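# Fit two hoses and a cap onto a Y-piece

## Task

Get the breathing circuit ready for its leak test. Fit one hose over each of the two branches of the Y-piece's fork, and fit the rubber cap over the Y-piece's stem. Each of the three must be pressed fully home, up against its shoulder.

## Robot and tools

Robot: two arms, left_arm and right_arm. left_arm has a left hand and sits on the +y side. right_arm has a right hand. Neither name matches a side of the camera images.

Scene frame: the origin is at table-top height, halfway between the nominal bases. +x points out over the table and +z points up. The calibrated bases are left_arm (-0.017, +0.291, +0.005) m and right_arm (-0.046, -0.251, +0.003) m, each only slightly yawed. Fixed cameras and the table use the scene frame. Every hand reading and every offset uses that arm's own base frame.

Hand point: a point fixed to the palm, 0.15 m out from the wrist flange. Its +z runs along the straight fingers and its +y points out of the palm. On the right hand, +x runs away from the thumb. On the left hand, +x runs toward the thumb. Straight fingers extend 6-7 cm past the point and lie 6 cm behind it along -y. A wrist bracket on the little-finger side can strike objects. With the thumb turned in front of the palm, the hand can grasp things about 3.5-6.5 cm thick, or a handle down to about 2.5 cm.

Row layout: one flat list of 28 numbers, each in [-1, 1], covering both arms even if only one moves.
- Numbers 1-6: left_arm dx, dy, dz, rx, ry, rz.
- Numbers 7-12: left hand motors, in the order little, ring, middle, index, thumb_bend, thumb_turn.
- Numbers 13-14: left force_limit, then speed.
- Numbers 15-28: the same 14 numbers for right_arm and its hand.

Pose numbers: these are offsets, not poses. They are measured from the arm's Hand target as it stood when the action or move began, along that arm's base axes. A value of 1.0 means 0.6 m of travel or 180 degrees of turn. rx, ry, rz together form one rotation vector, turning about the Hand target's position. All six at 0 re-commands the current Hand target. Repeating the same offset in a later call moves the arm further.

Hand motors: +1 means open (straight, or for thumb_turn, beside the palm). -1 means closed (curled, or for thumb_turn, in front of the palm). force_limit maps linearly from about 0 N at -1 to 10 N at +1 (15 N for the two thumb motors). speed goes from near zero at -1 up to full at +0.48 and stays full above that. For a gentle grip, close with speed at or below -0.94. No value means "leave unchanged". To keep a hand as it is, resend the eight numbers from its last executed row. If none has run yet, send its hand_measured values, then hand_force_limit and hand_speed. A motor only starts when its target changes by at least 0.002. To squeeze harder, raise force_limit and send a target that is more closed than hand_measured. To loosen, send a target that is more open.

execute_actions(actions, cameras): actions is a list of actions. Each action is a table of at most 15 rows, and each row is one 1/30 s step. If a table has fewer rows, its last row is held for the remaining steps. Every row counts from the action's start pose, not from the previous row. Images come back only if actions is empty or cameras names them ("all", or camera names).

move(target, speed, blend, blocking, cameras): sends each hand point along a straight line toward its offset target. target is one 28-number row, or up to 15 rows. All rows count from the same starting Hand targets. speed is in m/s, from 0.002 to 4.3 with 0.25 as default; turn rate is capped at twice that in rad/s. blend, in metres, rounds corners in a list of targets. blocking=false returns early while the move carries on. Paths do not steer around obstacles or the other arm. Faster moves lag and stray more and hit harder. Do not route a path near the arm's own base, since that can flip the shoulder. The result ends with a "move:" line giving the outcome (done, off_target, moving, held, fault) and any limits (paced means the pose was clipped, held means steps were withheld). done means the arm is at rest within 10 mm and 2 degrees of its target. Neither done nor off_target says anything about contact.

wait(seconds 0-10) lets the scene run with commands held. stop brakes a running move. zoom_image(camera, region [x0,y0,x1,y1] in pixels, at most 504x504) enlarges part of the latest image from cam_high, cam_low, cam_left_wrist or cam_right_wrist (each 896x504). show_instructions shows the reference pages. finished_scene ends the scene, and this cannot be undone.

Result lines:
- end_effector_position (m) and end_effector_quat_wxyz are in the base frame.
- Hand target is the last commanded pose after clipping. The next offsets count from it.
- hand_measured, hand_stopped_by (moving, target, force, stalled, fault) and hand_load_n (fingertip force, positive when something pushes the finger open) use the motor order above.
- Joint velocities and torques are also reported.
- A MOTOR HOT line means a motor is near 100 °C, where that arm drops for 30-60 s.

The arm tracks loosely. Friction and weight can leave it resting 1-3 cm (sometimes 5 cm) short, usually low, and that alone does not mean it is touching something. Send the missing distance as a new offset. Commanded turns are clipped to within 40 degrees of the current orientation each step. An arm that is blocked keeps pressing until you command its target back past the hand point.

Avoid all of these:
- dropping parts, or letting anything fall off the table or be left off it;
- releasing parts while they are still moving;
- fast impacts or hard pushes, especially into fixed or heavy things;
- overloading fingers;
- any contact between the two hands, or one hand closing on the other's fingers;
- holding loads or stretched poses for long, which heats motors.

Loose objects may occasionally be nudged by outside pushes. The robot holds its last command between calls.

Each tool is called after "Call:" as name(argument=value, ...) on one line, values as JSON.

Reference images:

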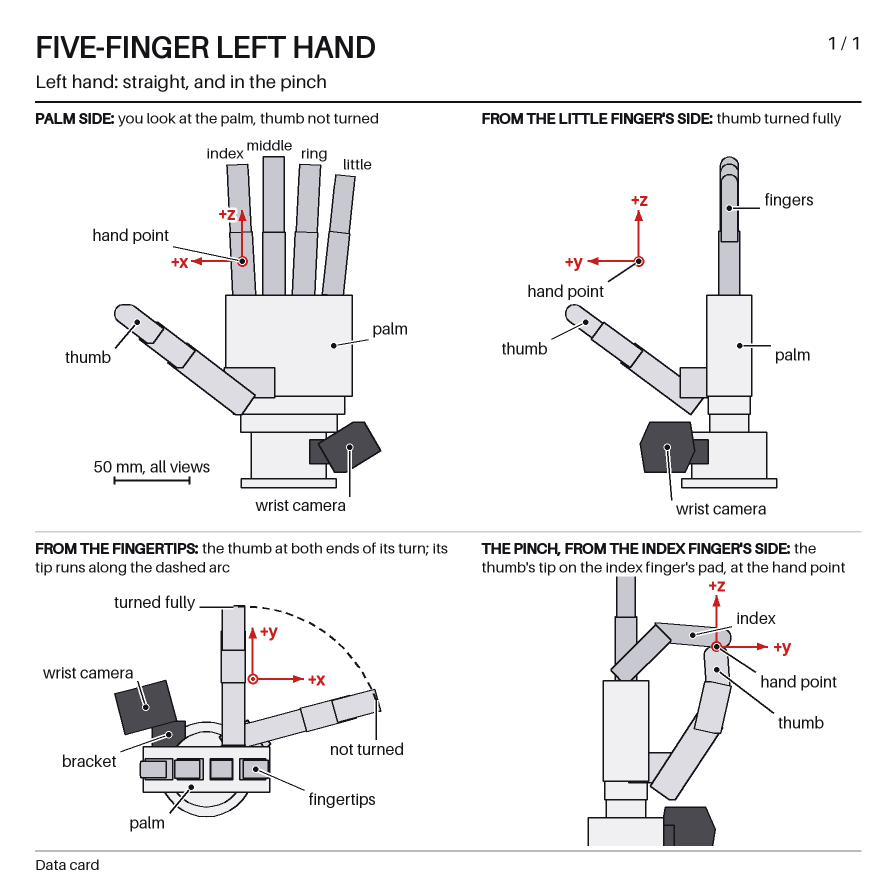

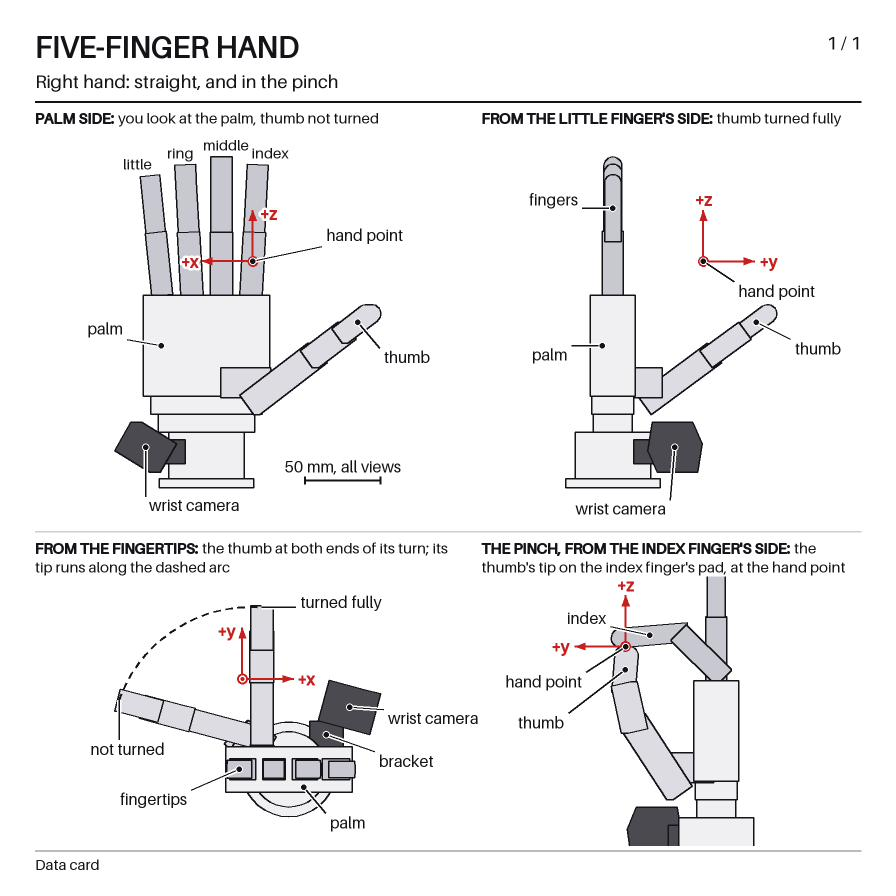

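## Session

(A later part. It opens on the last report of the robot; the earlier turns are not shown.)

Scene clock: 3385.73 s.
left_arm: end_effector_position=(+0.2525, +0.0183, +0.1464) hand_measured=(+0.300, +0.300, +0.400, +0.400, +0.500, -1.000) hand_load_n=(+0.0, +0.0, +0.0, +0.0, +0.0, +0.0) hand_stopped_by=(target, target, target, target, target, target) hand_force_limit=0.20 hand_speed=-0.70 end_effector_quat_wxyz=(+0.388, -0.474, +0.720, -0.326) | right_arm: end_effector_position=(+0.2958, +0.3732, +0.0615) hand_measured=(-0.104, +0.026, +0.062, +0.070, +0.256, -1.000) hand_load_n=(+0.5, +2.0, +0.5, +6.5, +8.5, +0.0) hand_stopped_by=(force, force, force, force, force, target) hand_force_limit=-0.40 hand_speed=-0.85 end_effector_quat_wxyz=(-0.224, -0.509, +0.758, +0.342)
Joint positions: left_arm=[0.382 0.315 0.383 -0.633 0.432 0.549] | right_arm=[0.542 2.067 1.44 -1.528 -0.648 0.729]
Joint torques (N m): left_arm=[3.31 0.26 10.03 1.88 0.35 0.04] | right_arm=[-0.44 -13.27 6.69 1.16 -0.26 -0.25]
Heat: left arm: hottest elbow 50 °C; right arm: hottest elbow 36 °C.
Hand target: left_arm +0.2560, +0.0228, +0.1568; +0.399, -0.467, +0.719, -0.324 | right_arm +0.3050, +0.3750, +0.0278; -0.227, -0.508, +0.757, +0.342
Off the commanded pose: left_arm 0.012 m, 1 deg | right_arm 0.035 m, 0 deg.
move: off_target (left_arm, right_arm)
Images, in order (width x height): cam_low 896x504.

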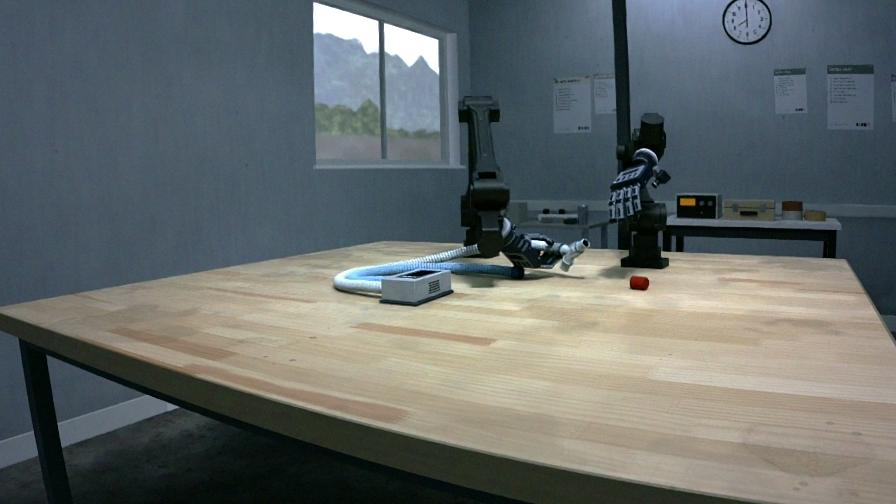

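Call:
move(target=[[0,0,0,0,0,0, 0.3, 0.3, 0.4, 0.4, 0.5, -1, 0.2, -0.7, 0.0,0.03,0.08,0,0,0, -0.45,-0.45,-0.45,-0.45,-0.25,-1,-0.4,-0.85],[0,0,0,0,0,0, 0.3, 0.3, 0.4, 0.4, 0.5, -1, 0.2, -0.7, 0.0,0.06,0.08,0,0,0, -0.45,-0.45,-0.45,-0.45,-0.25,-1,-0.4,-0.85],[0,0,0,0,0,0, 0.3, 0.3, 0.4, 0.4, 0.5, -1, 0.2, -0.7, 0.0,0.06,0.03,0,0,0, -0.45,-0.45,-0.45,-0.45,-0.25,-1,-0.4,-0.85]], speed=0.05, cameras=["cam_low", "cam_right_wrist"])

Call:
zoom_image(camera="cam_low", region=[500, 210, 620, 290])

Scene clock: 3398.87 s.
left_arm: end_effector_position=(+0.2525, +0.0183, +0.1464) hand_measured=(+0.300, +0.300, +0.400, +0.400, +0.500, -1.000) hand_load_n=(-0.5, +0.0, +0.0, +0.0, +0.0, +0.0) hand_stopped_by=(target, target, target, target, target, target) hand_force_limit=0.20 hand_speed=-0.70 end_effector_quat_wxyz=(+0.388, -0.474, +0.720, -0.326) | right_arm: end_effector_position=(+0.2997, +0.4030, +0.0601) hand_measured=(-0.104, +0.026, +0.062, +0.070, +0.256, -1.000) hand_load_n=(+0.5, +2.5, +0.5, +6.5, +8.5, +0.0) hand_stopped_by=(force, force, force, force, force, target) hand_force_limit=-0.40 hand_speed=-0.85 end_effector_quat_wxyz=(-0.228, -0.506, +0.758, +0.343)
Joint positions: left_arm=[0.382 0.315 0.383 -0.633 0.432 0.549] | right_arm=[0.584 2.11 1.511 -1.537 -0.673 0.774]
Joint torques (N m): left_arm=[2.78 1.26 9.96 1.84 0.29 0.02] | right_arm=[1.32 -16.91 7.31 0.05 -0.56 -0.06]
Heat: left arm: hottest elbow 50 °C; right arm: hottest elbow 35 °C.
Hand target: left_arm +0.2560, +0.0228, +0.1568; +0.399, -0.467, +0.719, -0.324 | right_arm +0.3049, +0.4109, +0.0457; -0.228, -0.508, +0.757, +0.342
Off the commanded pose: left_arm 0.012 m, 1 deg | right_arm 0.017 m, 0 deg.
move: off_target (left_arm, right_arm)
Images, in order (width x height): cam_low 896x504, cam_right_wrist 896x504.

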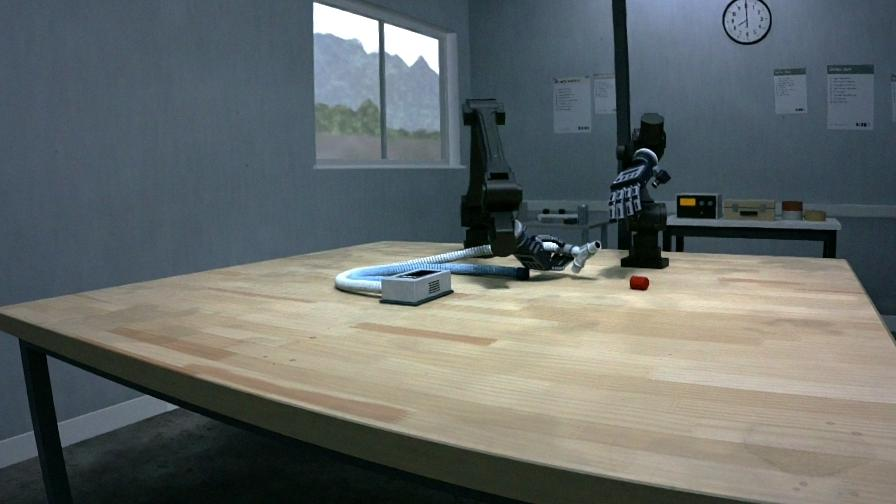

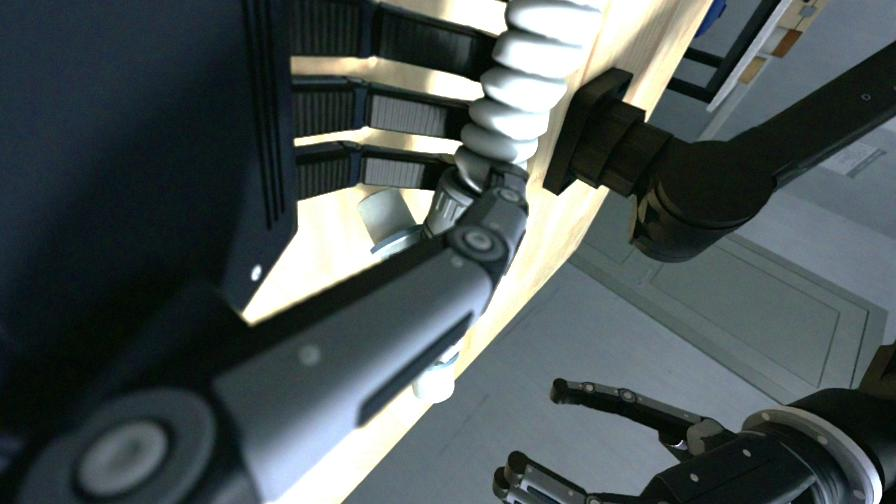

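Scaled by 4.200 from the camera's 896x504 image, which has a finer 1280x720 frame.

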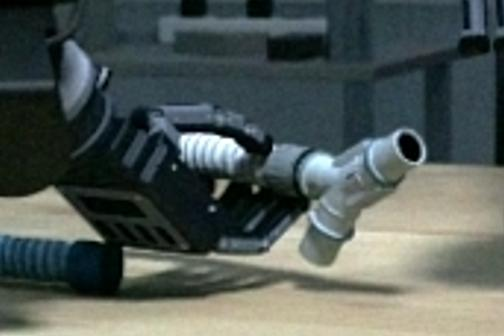

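Call:
move(target=[0,0,0,0,0,0, 0.3, 0.3, 0.4, 0.4, 0.5, -1, 0.2, -0.7, -0.01,0.0,0.07,0,0,0, -0.45,-0.45,-0.45,-0.45,-0.25,-1,-0.4,-0.85], speed=0.08, cameras=["cam_low", "cam_high"])

Call:
zoom_image(camera="cam_high", region=[380, 140, 520, 260])

Call:
zoom_image(camera="cam_low", region=[500, 210, 620, 290])

Scene clock: 3410.53 s.
left_arm: end_effector_position=(+0.2525, +0.0183, +0.1464) hand_measured=(+0.300, +0.300, +0.400, +0.400, +0.500, -1.000) hand_load_n=(+0.0, +0.0, +0.0, +0.0, +0.0, +0.0) hand_stopped_by=(target, target, target, target, target, target) hand_force_limit=0.20 hand_speed=-0.70 end_effector_quat_wxyz=(+0.388, -0.474, +0.720, -0.326) | right_arm: end_effector_position=(+0.2950, +0.4020, +0.0770) hand_measured=(-0.104, +0.026, +0.062, +0.070, +0.256, -1.000) hand_load_n=(+1.0, +2.5, +0.5, +6.5, +8.0, +0.0) hand_stopped_by=(force, force, force, force, force, target) hand_force_limit=-0.40 hand_speed=-0.85 end_effector_quat_wxyz=(-0.234, -0.505, +0.757, +0.343)
Joint positions: left_arm=[0.382 0.315 0.383 -0.633 0.432 0.549] | right_arm=[0.588 2.082 1.511 -1.576 -0.673 0.776]
Joint torques (N m): left_arm=[2.84 0.5 9.98 2.02 0.29 0.02] | right_arm=[0.5 -20.13 7.56 -1.01 -0.7 -0.05]
Heat: left arm: hottest elbow 50 °C; right arm: hottest elbow 35 °C.
Hand target: left_arm +0.2560, +0.0228, +0.1568; +0.399, -0.467, +0.719, -0.324 | right_arm +0.2988, +0.4109, +0.0878; -0.228, -0.508, +0.757, +0.342
Off the commanded pose: left_arm 0.012 m, 1 deg | right_arm 0.014 m, 1 deg.
move: off_target (left_arm, right_arm)
Images, in order (width x height): cam_high 896x504, cam_low 896x504.

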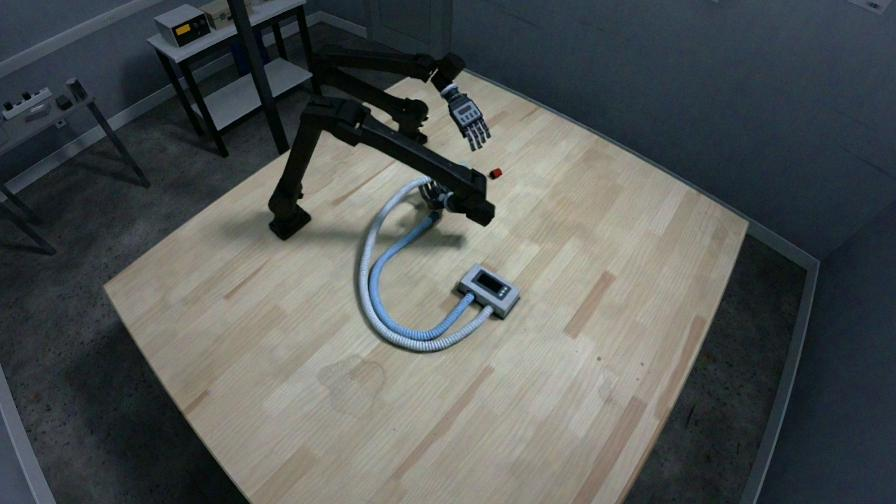

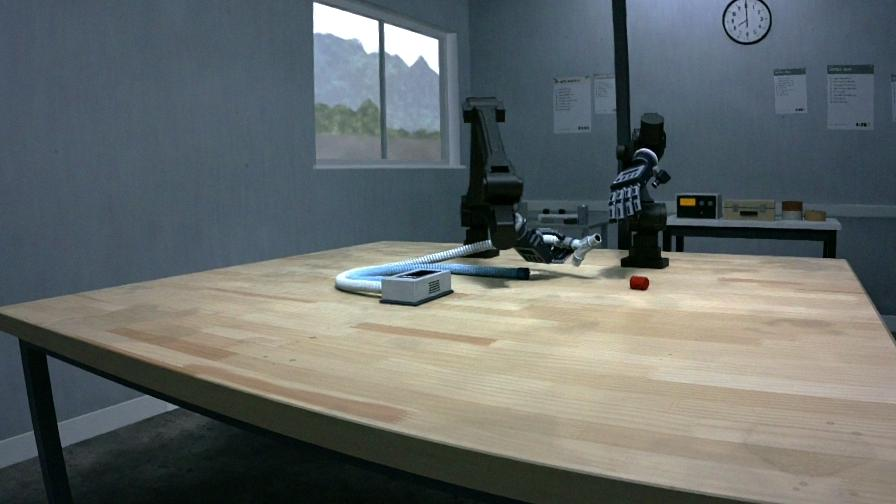

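Scaled by 3.600 from the camera's 896x504 image, which has a finer 1280x720 frame.

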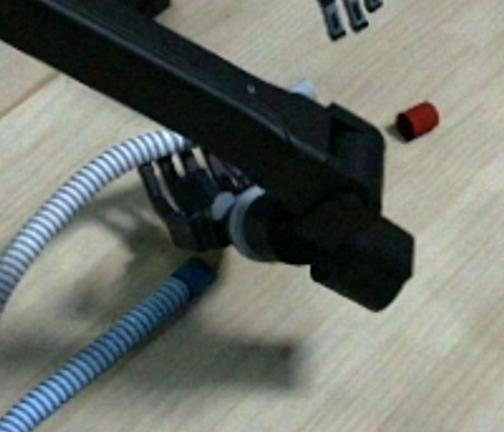

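Scaled by 4.200 from the camera's 896x504 image, which has a finer 1280x720 frame.

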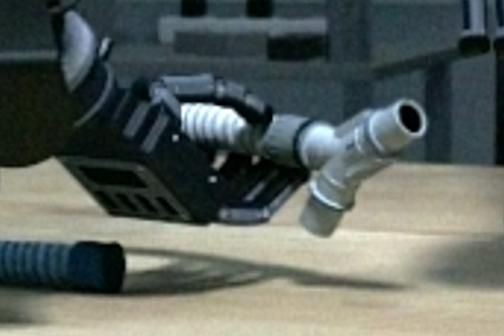

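Call:
move(target=[[0,0,0,0,0,0, 0.3, 0.3, 0.4, 0.4, 0.5, -1, 0.2, -0.7, -0.10,0.0,0.0,0,0,0, -0.45,-0.45,-0.45,-0.45,-0.25,-1,-0.4,-0.85],[0,0,0,0,0,0, 0.3, 0.3, 0.4, 0.4, 0.5, -1, 0.2, -0.7, -0.10,0.0,-0.07,0,0,0, -0.45,-0.45,-0.45,-0.45,-0.25,-1,-0.4,-0.85]], speed=0.08, cameras=["cam_low", "cam_right_wrist"])

Call:
zoom_image(camera="cam_low", region=[500, 210, 620, 290])

Scene clock: 3425.97 s.
left_arm: end_effector_position=(+0.2525, +0.0183, +0.1464) hand_measured=(+0.300, +0.300, +0.400, +0.400, +0.500, -1.000) hand_load_n=(+0.0, +0.0, +0.0, -0.5, +0.0, +0.0) hand_stopped_by=(target, target, target, target, target, target) hand_force_limit=0.20 hand_speed=-0.70 end_effector_quat_wxyz=(+0.388, -0.474, +0.720, -0.326) | right_arm: end_effector_position=(+0.2442, +0.4094, +0.0558) hand_measured=(-0.104, +0.026, +0.062, +0.070, +0.256, -1.000) hand_load_n=(+0.5, +2.0, +0.5, +6.5, +8.0, +0.0) hand_stopped_by=(force, force, force, force, force, target) hand_force_limit=-0.40 hand_speed=-0.85 end_effector_quat_wxyz=(-0.214, -0.517, +0.755, +0.342)
Joint positions: left_arm=[0.382 0.315 0.383 -0.633 0.432 0.549] | right_arm=[0.657 2.007 1.334 -1.383 -0.704 0.845]
Joint torques (N m): left_arm=[2.67 0.97 10.03 1.92 0.28 0.04] | right_arm=[0.38 -16.03 4.57 -0.17 -0.81 0.03]
Heat: left arm: hottest elbow 50 °C; right arm: hottest elbow 35 °C.
Hand target: left_arm +0.2560, +0.0228, +0.1568; +0.399, -0.467, +0.719, -0.324 | right_arm +0.2389, +0.4109, +0.0458; -0.228, -0.508, +0.757, +0.342
Off the commanded pose: left_arm 0.012 m, 1 deg | right_arm 0.011 m, 2 deg.
move: off_target (left_arm, right_arm)
Images, in order (width x height): cam_low 896x504, cam_right_wrist 896x504.

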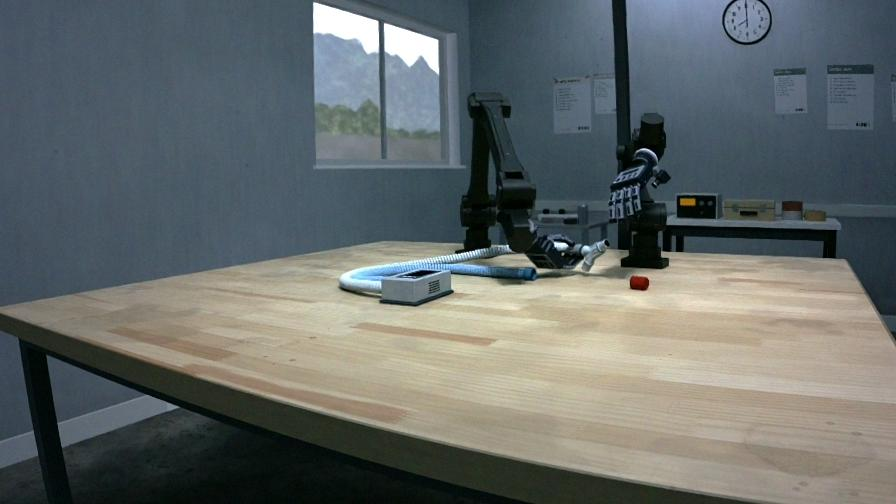

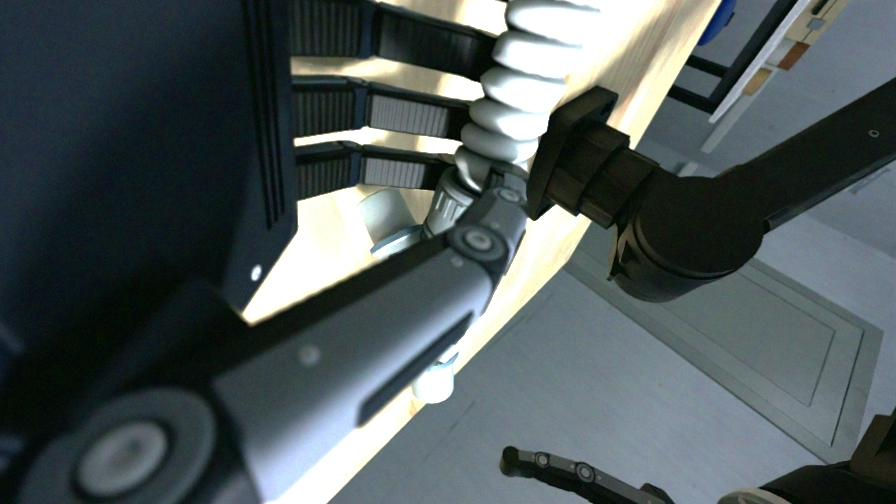

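Scaled by 4.200 from the camera's 896x504 image, which has a finer 1280x720 frame.

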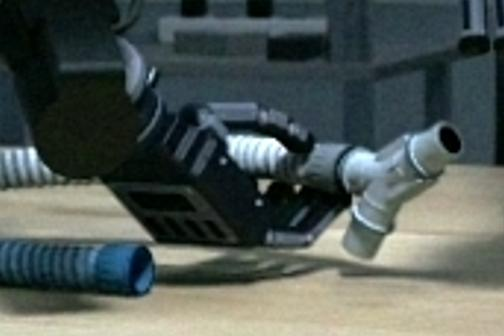

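Call:
move(target=[0,0,0,0,0,0, 0.3, 0.3, 0.4, 0.4, 0.5, -1, 0.2, -0.7, 0.0,0.0,-0.017,0.009,0.022,0, -0.45,-0.45,-0.45,-0.45,-0.25,-1,-0.4,-0.85], speed=0.04, cameras=["cam_low"])

Call:
zoom_image(camera="cam_low", region=[520, 220, 620, 290])

Scene clock: 3432.97 s.
left_arm: end_effector_position=(+0.2525, +0.0183, +0.1464) hand_measured=(+0.300, +0.300, +0.400, +0.400, +0.500, -1.000) hand_load_n=(+0.0, +0.0, +0.0, +0.0, +0.0, +0.0) hand_stopped_by=(target, target, target, target, target, target) hand_force_limit=0.20 hand_speed=-0.70 end_effector_quat_wxyz=(+0.388, -0.474, +0.720, -0.326) | right_arm: end_effector_position=(+0.2383, +0.4111, +0.0438) hand_measured=(-0.104, +0.026, +0.062, +0.070, +0.256, -1.000) hand_load_n=(+0.5, +2.5, +0.5, +5.5, +8.5, -0.5) hand_stopped_by=(force, force, force, force, force, target) hand_force_limit=-0.40 hand_speed=-0.85 end_effector_quat_wxyz=(-0.233, -0.506, +0.744, +0.368)
Joint positions: left_arm=[0.382 0.315 0.383 -0.633 0.432 0.549] | right_arm=[0.657 2.06 1.334 -1.395 -0.757 0.809]
Joint torques (N m): left_arm=[3.19 0.38 10.03 2 0.3 -0.03] | right_arm=[0.09 -16.26 5.83 -0.95 -0.73 -0.08]
Heat: left arm: hottest elbow 50 °C; right arm: hottest elbow 35 °C.
Hand target: left_arm +0.2560, +0.0228, +0.1568; +0.399, -0.467, +0.719, -0.324 | right_arm +0.2390, +0.4109, +0.0356; -0.246, -0.499, +0.744, +0.370
Off the commanded pose: left_arm 0.012 m, 1 deg | right_arm 0.008 m, 2 deg.
move: off_target (left_arm)
Images, in order (width x height): cam_low 896x504.

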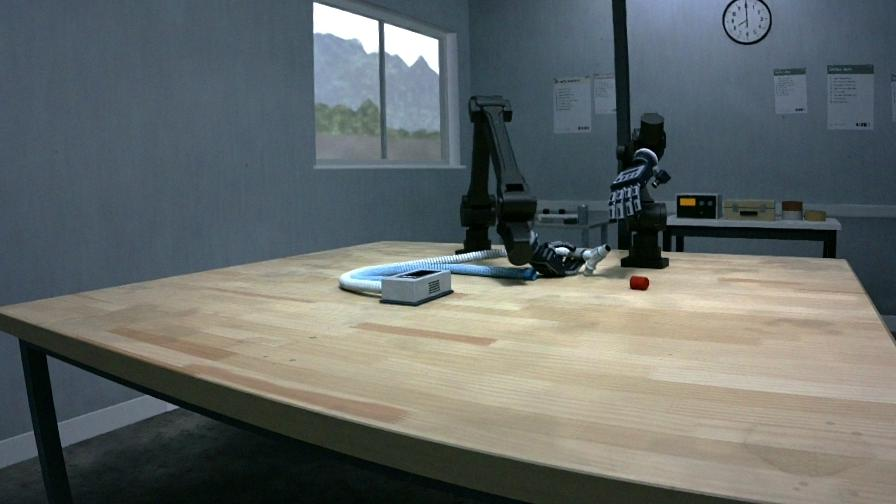

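Scaled by 5.040 from the camera's 896x504 image, which has a finer 1280x720 frame.

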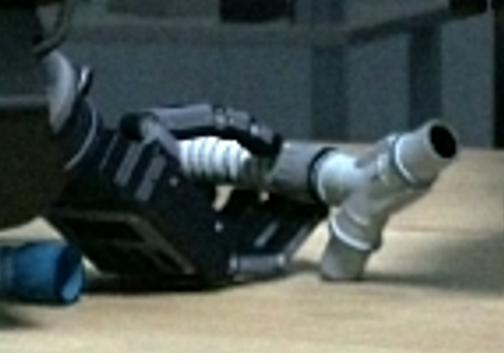

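Call:
move(target=[[0,0,0,0,0,0, 0.3, 0.3, 0.4, 0.4, 0.5, -1, 0.2, -0.7, 0.0,0.0,0.0,0,0,0, 0.1,0.15,0.2,0.25,0.9,-1,-0.4,-0.8],[0,0,0,0,0,0, 0.3, 0.3, 0.4, 0.4, 0.5, -1, 0.2, -0.7, 0.023,-0.009,0.0,0,0,0, 0.1,0.15,0.2,0.25,0.9,-1,-0.4,-0.8]], speed=0.05, cameras=["cam_low", "cam_right_wrist", "cam_left_wrist"])

Call:
zoom_image(camera="cam_low", region=[520, 220, 620, 290])

Scene clock: 3456.10 s.
left_arm: end_effector_position=(+0.2525, +0.0183, +0.1464) hand_measured=(+0.300, +0.300, +0.400, +0.400, +0.500, -1.000) hand_load_n=(+0.0, +0.0, +0.0, +0.0, +0.0, +0.0) hand_stopped_by=(target, target, target, target, target, target) hand_force_limit=0.20 hand_speed=-0.70 end_effector_quat_wxyz=(+0.388, -0.474, +0.720, -0.326) | right_arm: end_effector_position=(+0.2428, +0.4036, +0.0447) hand_measured=(+0.100, +0.150, +0.200, +0.250, +0.900, -1.000) hand_load_n=(+0.0, +0.0, +0.0, -0.5, +0.0, +0.0) hand_stopped_by=(target, target, target, target, target, target) hand_force_limit=-0.40 hand_speed=-0.80 end_effector_quat_wxyz=(-0.245, -0.499, +0.744, +0.371)
Joint positions: left_arm=[0.382 0.315 0.383 -0.633 0.432 0.549] | right_arm=[0.638 2.072 1.343 -1.433 -0.755 0.786]
Joint torques (N m): left_arm=[3.08 1.2 10.07 1.88 0.31 0] | right_arm=[-0.03 -15.62 7.19 -0.85 -0.26 -0.26]
Heat: left arm: hottest elbow 50 °C; right arm: hottest elbow 34 °C.
Hand target: left_arm +0.2560, +0.0228, +0.1568; +0.399, -0.467, +0.719, -0.324 | right_arm +0.2527, +0.4056, +0.0356; -0.246, -0.499, +0.744, +0.370
Off the commanded pose: left_arm 0.012 m, 1 deg | right_arm 0.014 m, 0 deg.
move: off_target (left_arm, right_arm)
Images, in order (width x height): cam_low 896x504, cam_left_wrist 896x504, cam_right_wrist 896x504.

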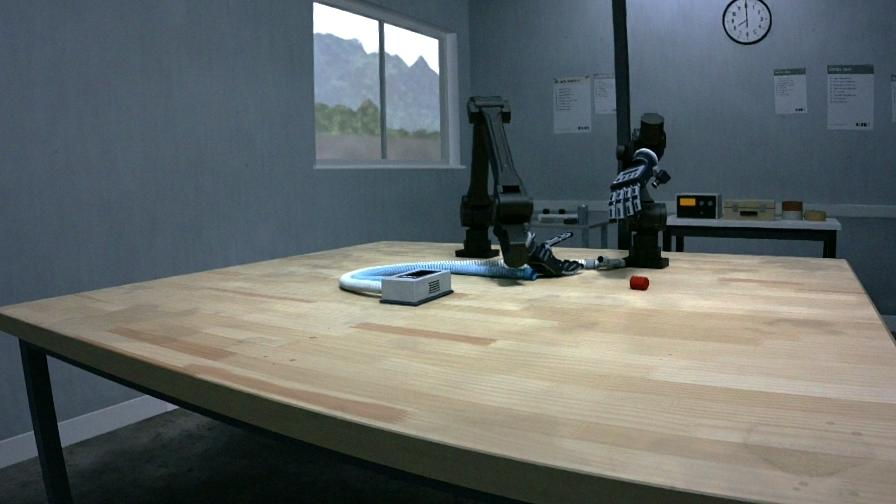

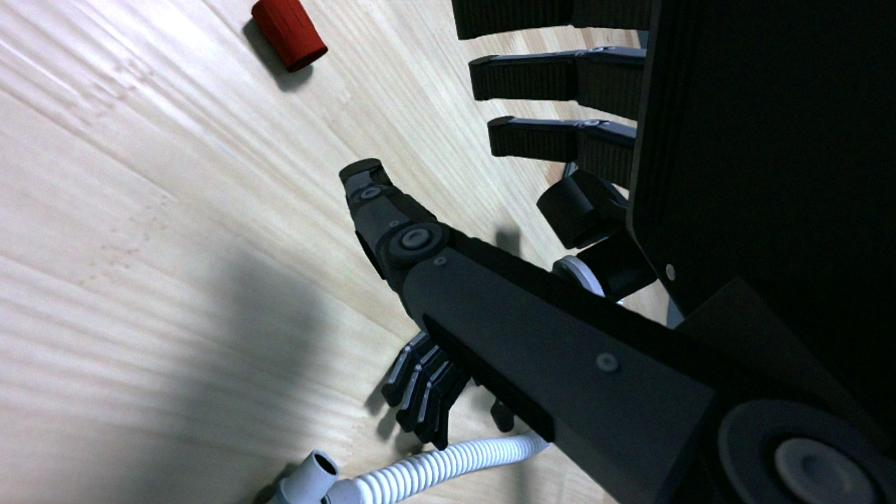

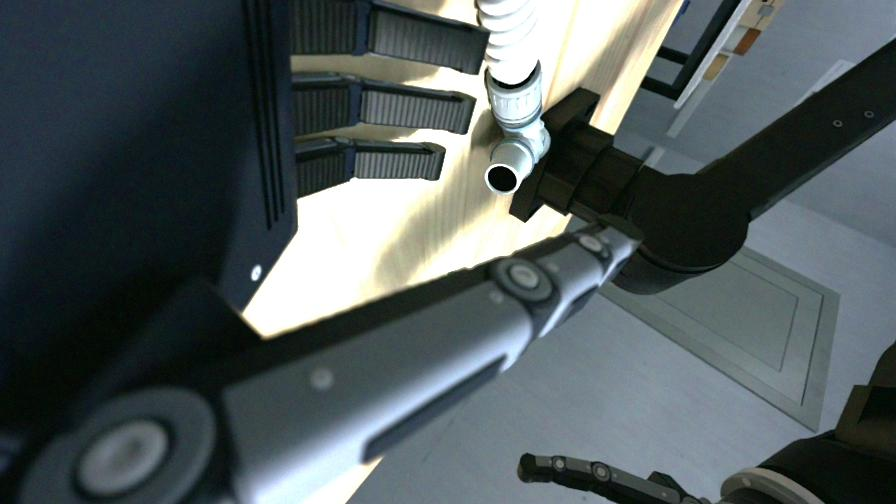

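Scaled by 5.040 from the camera's 896x504 image, which has a finer 1280x720 frame.

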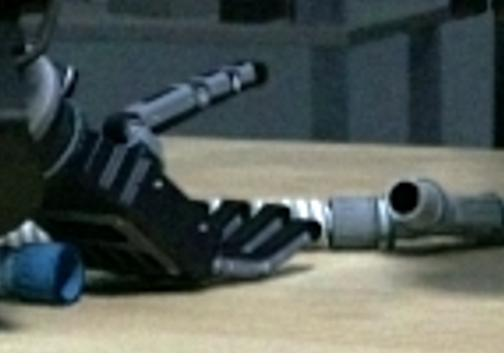

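Call:
move(target=[[0,0,0,0,0,0, 0.3, 0.3, 0.4, 0.4, 0.5, -1, 0.2, -0.7, 0.02,-0.01,0.1,0,0,0, 0.1,0.15,0.2,0.25,0.9,-1,-0.4,-0.8],[0,0,0,0,0,0, 0.3, 0.3, 0.4, 0.4, 0.5, -1, 0.2, -0.7, 0.02,-0.05,0.2,-0.13,-0.31,0, 0.1,0.15,0.2,0.25,0.9,-1,-0.4,-0.8]], speed=0.15, cameras=["cam_high", "cam_low", "cam_right_wrist", "cam_left_wrist"])

Scene clock: 3467.40 s.
left_arm: end_effector_position=(+0.2525, +0.0183, +0.1464) hand_measured=(+0.300, +0.300, +0.400, +0.400, +0.500, -1.000) hand_load_n=(+0.0, +0.0, +0.0, +0.0, +0.0, +0.0) hand_stopped_by=(target, target, target, target, target, target) hand_force_limit=0.20 hand_speed=-0.70 end_effector_quat_wxyz=(+0.388, -0.474, +0.720, -0.326) | right_arm: end_effector_position=(+0.2680, +0.3756, +0.1581) hand_measured=(+0.100, +0.150, +0.200, +0.250, +0.900, -1.000) hand_load_n=(+0.0, +0.0, +0.0, +0.0, +0.0, +0.0) hand_stopped_by=(target, target, target, target, target, target) hand_force_limit=-0.40 hand_speed=-0.80 end_effector_quat_wxyz=(+0.034, -0.557, +0.828, -0.057)
Joint positions: left_arm=[0.382 0.315 0.383 -0.633 0.432 0.549] | right_arm=[0.862 1.509 1.298 -1.324 0.128 1.246]
Joint torques (N m): left_arm=[2.9 0.67 9.99 1.95 0.32 0.03] | right_arm=[0.5 -13.92 6.34 0.79 0.11 -0.01]
Heat: left arm: hottest elbow 50 °C; right arm: hottest elbow 34 °C.
Hand target: left_arm +0.2560, +0.0228, +0.1568; +0.399, -0.467, +0.719, -0.324 | right_arm +0.2648, +0.3755, +0.1556; +0.036, -0.555, +0.829, -0.057
Off the commanded pose: left_arm 0.012 m, 1 deg | right_arm 0.004 m, 0 deg.
move: off_target (left_arm)

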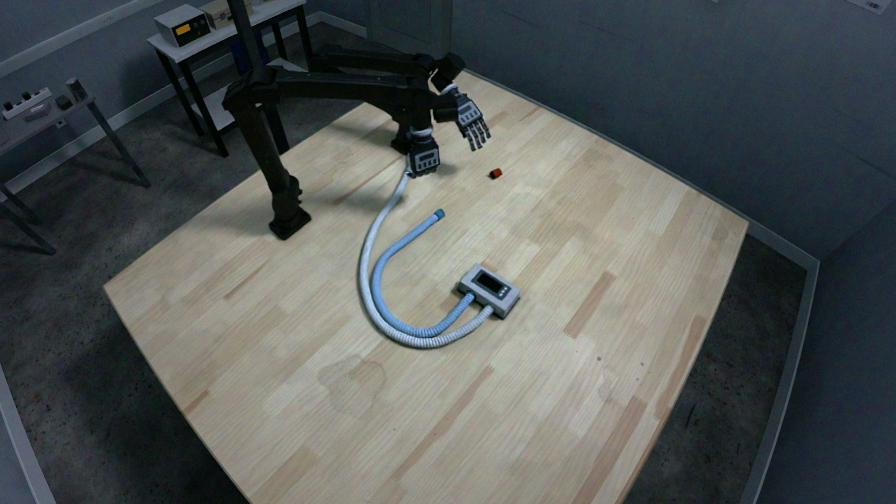

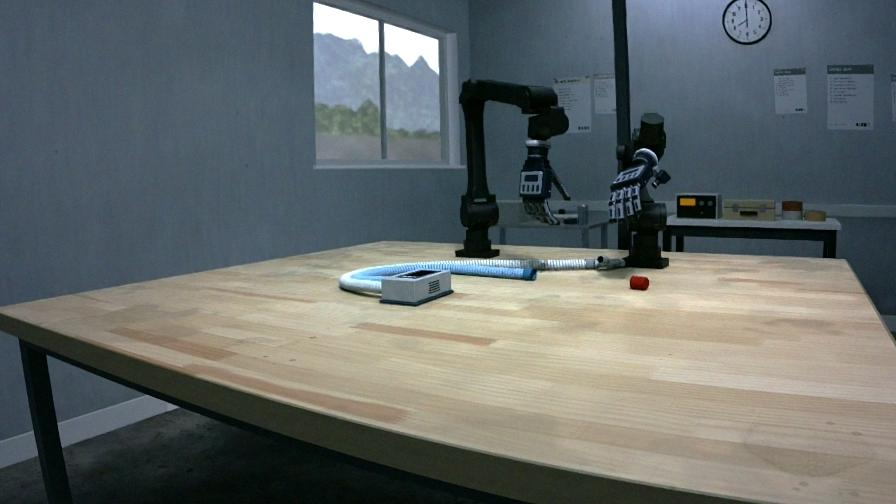

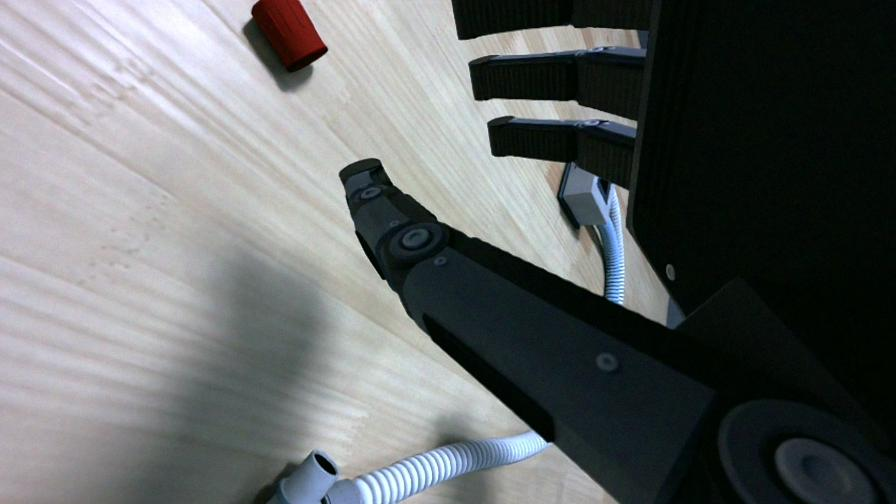

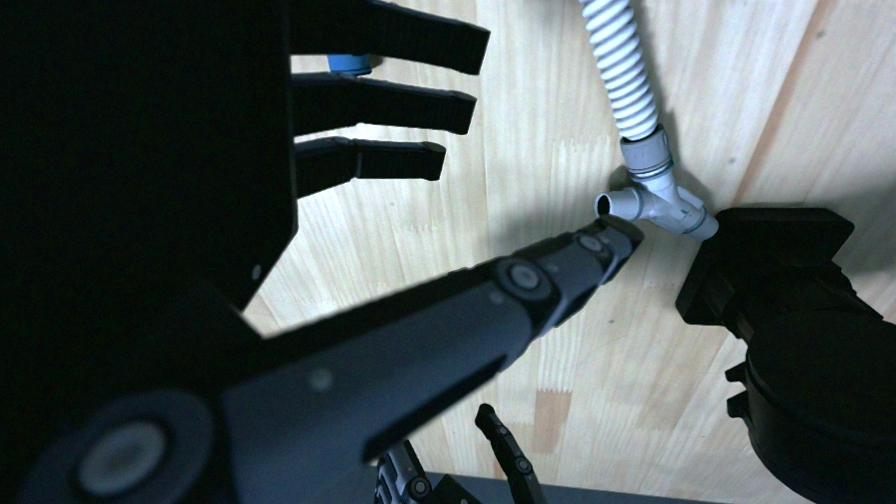

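Call:
zoom_image(camera="cam_right_wrist", region=[560, 80, 760, 280])

Scaled by 2.520 from the camera's 896x504 image, which has a finer 1280x720 frame.

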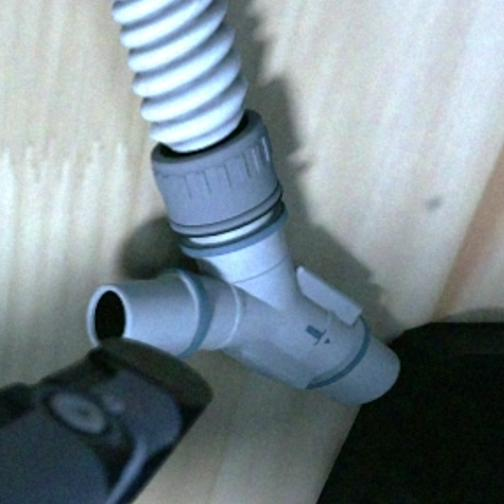

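Call:
move(target=[[0,0,0,0,0,0, 0.3, 0.3, 0.4, 0.4, 0.5, -1, 0.2, -0.7, -0.10,0.0,0.03,0.02,-0.15,0.155, 0.45,0.5,0.55,0.55,0.4,-1,-0.4,-0.7],[0,0,0,0,0,0, 0.3, 0.3, 0.4, 0.4, 0.5, -1, 0.2, -0.7, -0.19,0.05,-0.09,0.0412,-0.3009,0.3104, 0.45,0.5,0.55,0.55,0.4,-1,-0.4,-0.7]], speed=0.15, cameras=["cam_high", "cam_right_wrist", "cam_left_wrist"])

Scene clock: 3569.80 s.
left_arm: end_effector_position=(+0.2525, +0.0183, +0.1464) hand_measured=(+0.300, +0.300, +0.400, +0.400, +0.500, -1.000) hand_load_n=(+0.0, -0.5, +0.0, +0.0, +0.0, +0.0) hand_stopped_by=(target, target, target, target, target, target) hand_force_limit=0.20 hand_speed=-0.70 end_effector_quat_wxyz=(+0.388, -0.474, +0.720, -0.326) | right_arm: end_effector_position=(+0.1540, +0.4076, +0.1077) hand_measured=(+0.450, +0.500, +0.550, +0.550, +0.400, -1.000) hand_load_n=(+0.0, +0.0, +0.0, +0.0, +0.0, +0.0) hand_stopped_by=(target, target, target, target, target, target) hand_force_limit=-0.40 hand_speed=-0.70 end_effector_quat_wxyz=(-0.451, +0.773, -0.389, +0.220)
Joint positions: left_arm=[0.382 0.315 0.383 -0.633 0.432 0.549] | right_arm=[1.365 1.128 0.574 -0.094 0.605 0.419]
Joint torques (N m): left_arm=[3.43 1.2 9.92 2.04 0.32 0.02] | right_arm=[0.44 -6.53 6.78 2.1 0.33 -0.24]
Motor temperatures (°C): left_arm=[20 20 51 17 19 19] | right_arm=[19 23 33 17 20 20]
Heat: left arm: hottest elbow 51 °C; right arm: hottest elbow 33 °C.
Hand target: left_arm +0.2560, +0.0228, +0.1568; +0.399, -0.467, +0.719, -0.324 | right_arm +0.1508, +0.4056, +0.1018; -0.449, +0.777, -0.381, +0.221
Off the commanded pose: left_arm 0.012 m, 1 deg | right_arm 0.007 m, 1 deg.
move: off_target (left_arm)
Images, in order (width x height): cam_high 896x504, cam_left_wrist 896x504, cam_right_wrist 896x504.

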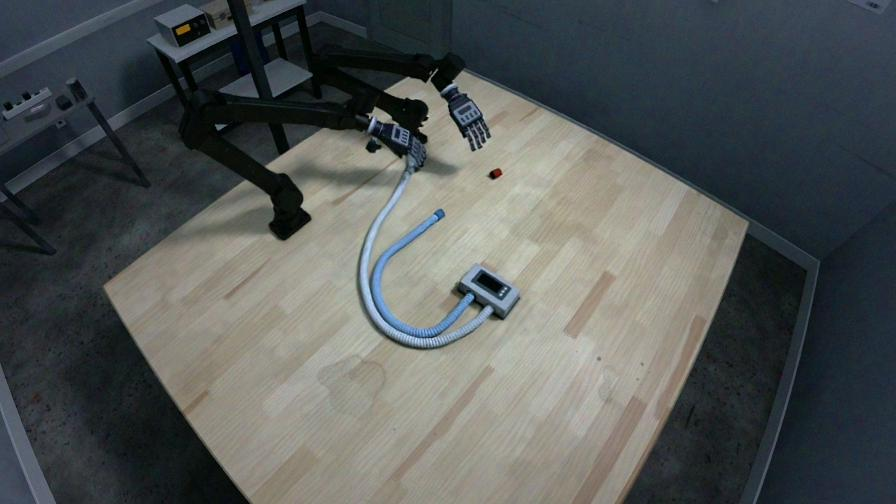

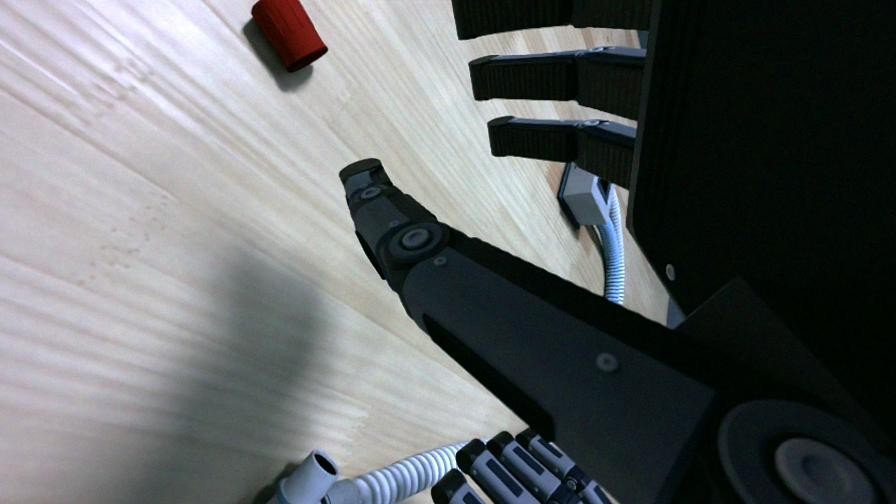

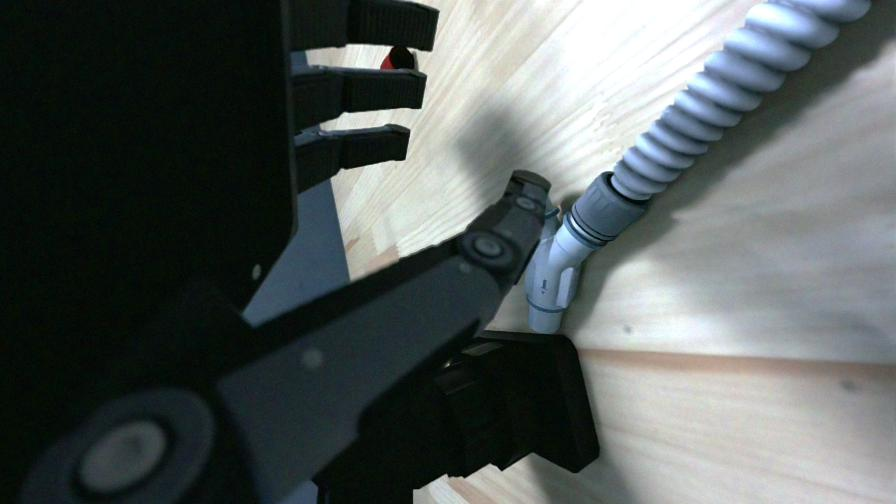

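Call:
move(target=[0,0,0,0,0,0, 0.3, 0.3, 0.4, 0.4, 0.5, -1, 0.2, -0.7, -0.008,-0.0077,-0.093,0,0,0, 0.45,0.5,0.55,0.55,0.4,-1,-0.4,-0.7], speed=0.1, cameras=["cam_right_wrist"])

Call:
zoom_image(camera="cam_right_wrist", region=[460, 100, 700, 340])

Scene clock: 3584.40 s.
left_arm: end_effector_position=(+0.2525, +0.0183, +0.1464) hand_measured=(+0.300, +0.300, +0.400, +0.400, +0.500, -1.000) hand_load_n=(+0.0, +0.0, +0.0, +0.0, +0.0, +0.0) hand_stopped_by=(target, target, target, target, target, target) hand_force_limit=0.20 hand_speed=-0.70 end_effector_quat_wxyz=(+0.388, -0.474, +0.720, -0.326) | right_arm: end_effector_position=(+0.1495, +0.4032, +0.0543) hand_measured=(+0.450, +0.500, +0.550, +0.550, +0.400, -1.000) hand_load_n=(+0.0, +0.0, +0.0, +0.0, +0.0, +0.0) hand_stopped_by=(target, target, target, target, target, target) hand_force_limit=-0.40 hand_speed=-0.70 end_effector_quat_wxyz=(-0.453, +0.773, -0.385, +0.221)
Joint positions: left_arm=[0.382 0.315 0.383 -0.633 0.432 0.549] | right_arm=[1.377 1.242 0.478 0.119 0.613 0.418]
Joint torques (N m): left_arm=[3.08 0.62 10.06 1.95 0.32 0.05] | right_arm=[1.03 -5.77 5.9 2.18 0.36 -0.18]
Heat: left arm: hottest elbow 51 °C; right arm: hottest elbow 33 °C.
Hand target: left_arm +0.2560, +0.0228, +0.1568; +0.399, -0.467, +0.719, -0.324 | right_arm +0.1459, +0.4010, +0.0458; -0.449, +0.777, -0.381, +0.221
Off the commanded pose: left_arm 0.012 m, 1 deg | right_arm 0.009 m, 1 deg.
move: off_target (left_arm)
Images, in order (width x height): cam_right_wrist 896x504.

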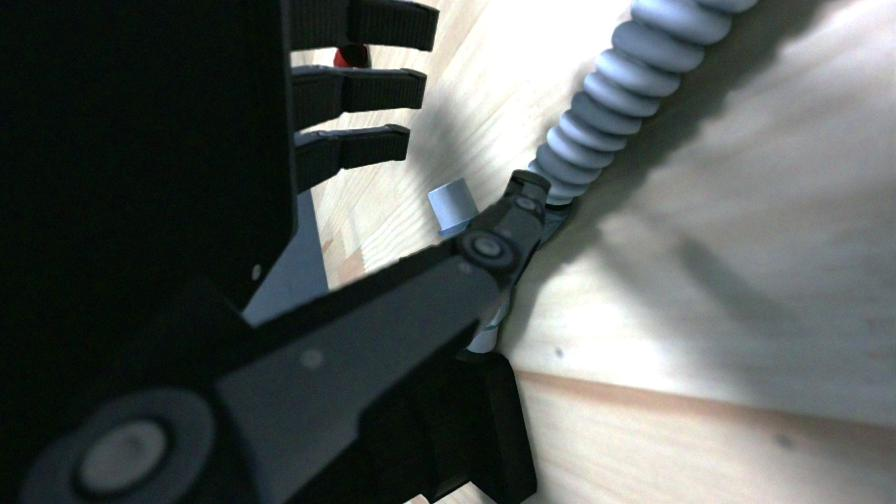

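Scaled by 2.100 from the camera's 896x504 image, which has a finer 1280x720 frame.

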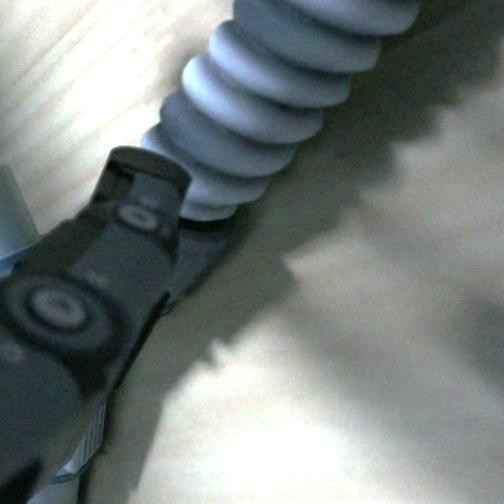

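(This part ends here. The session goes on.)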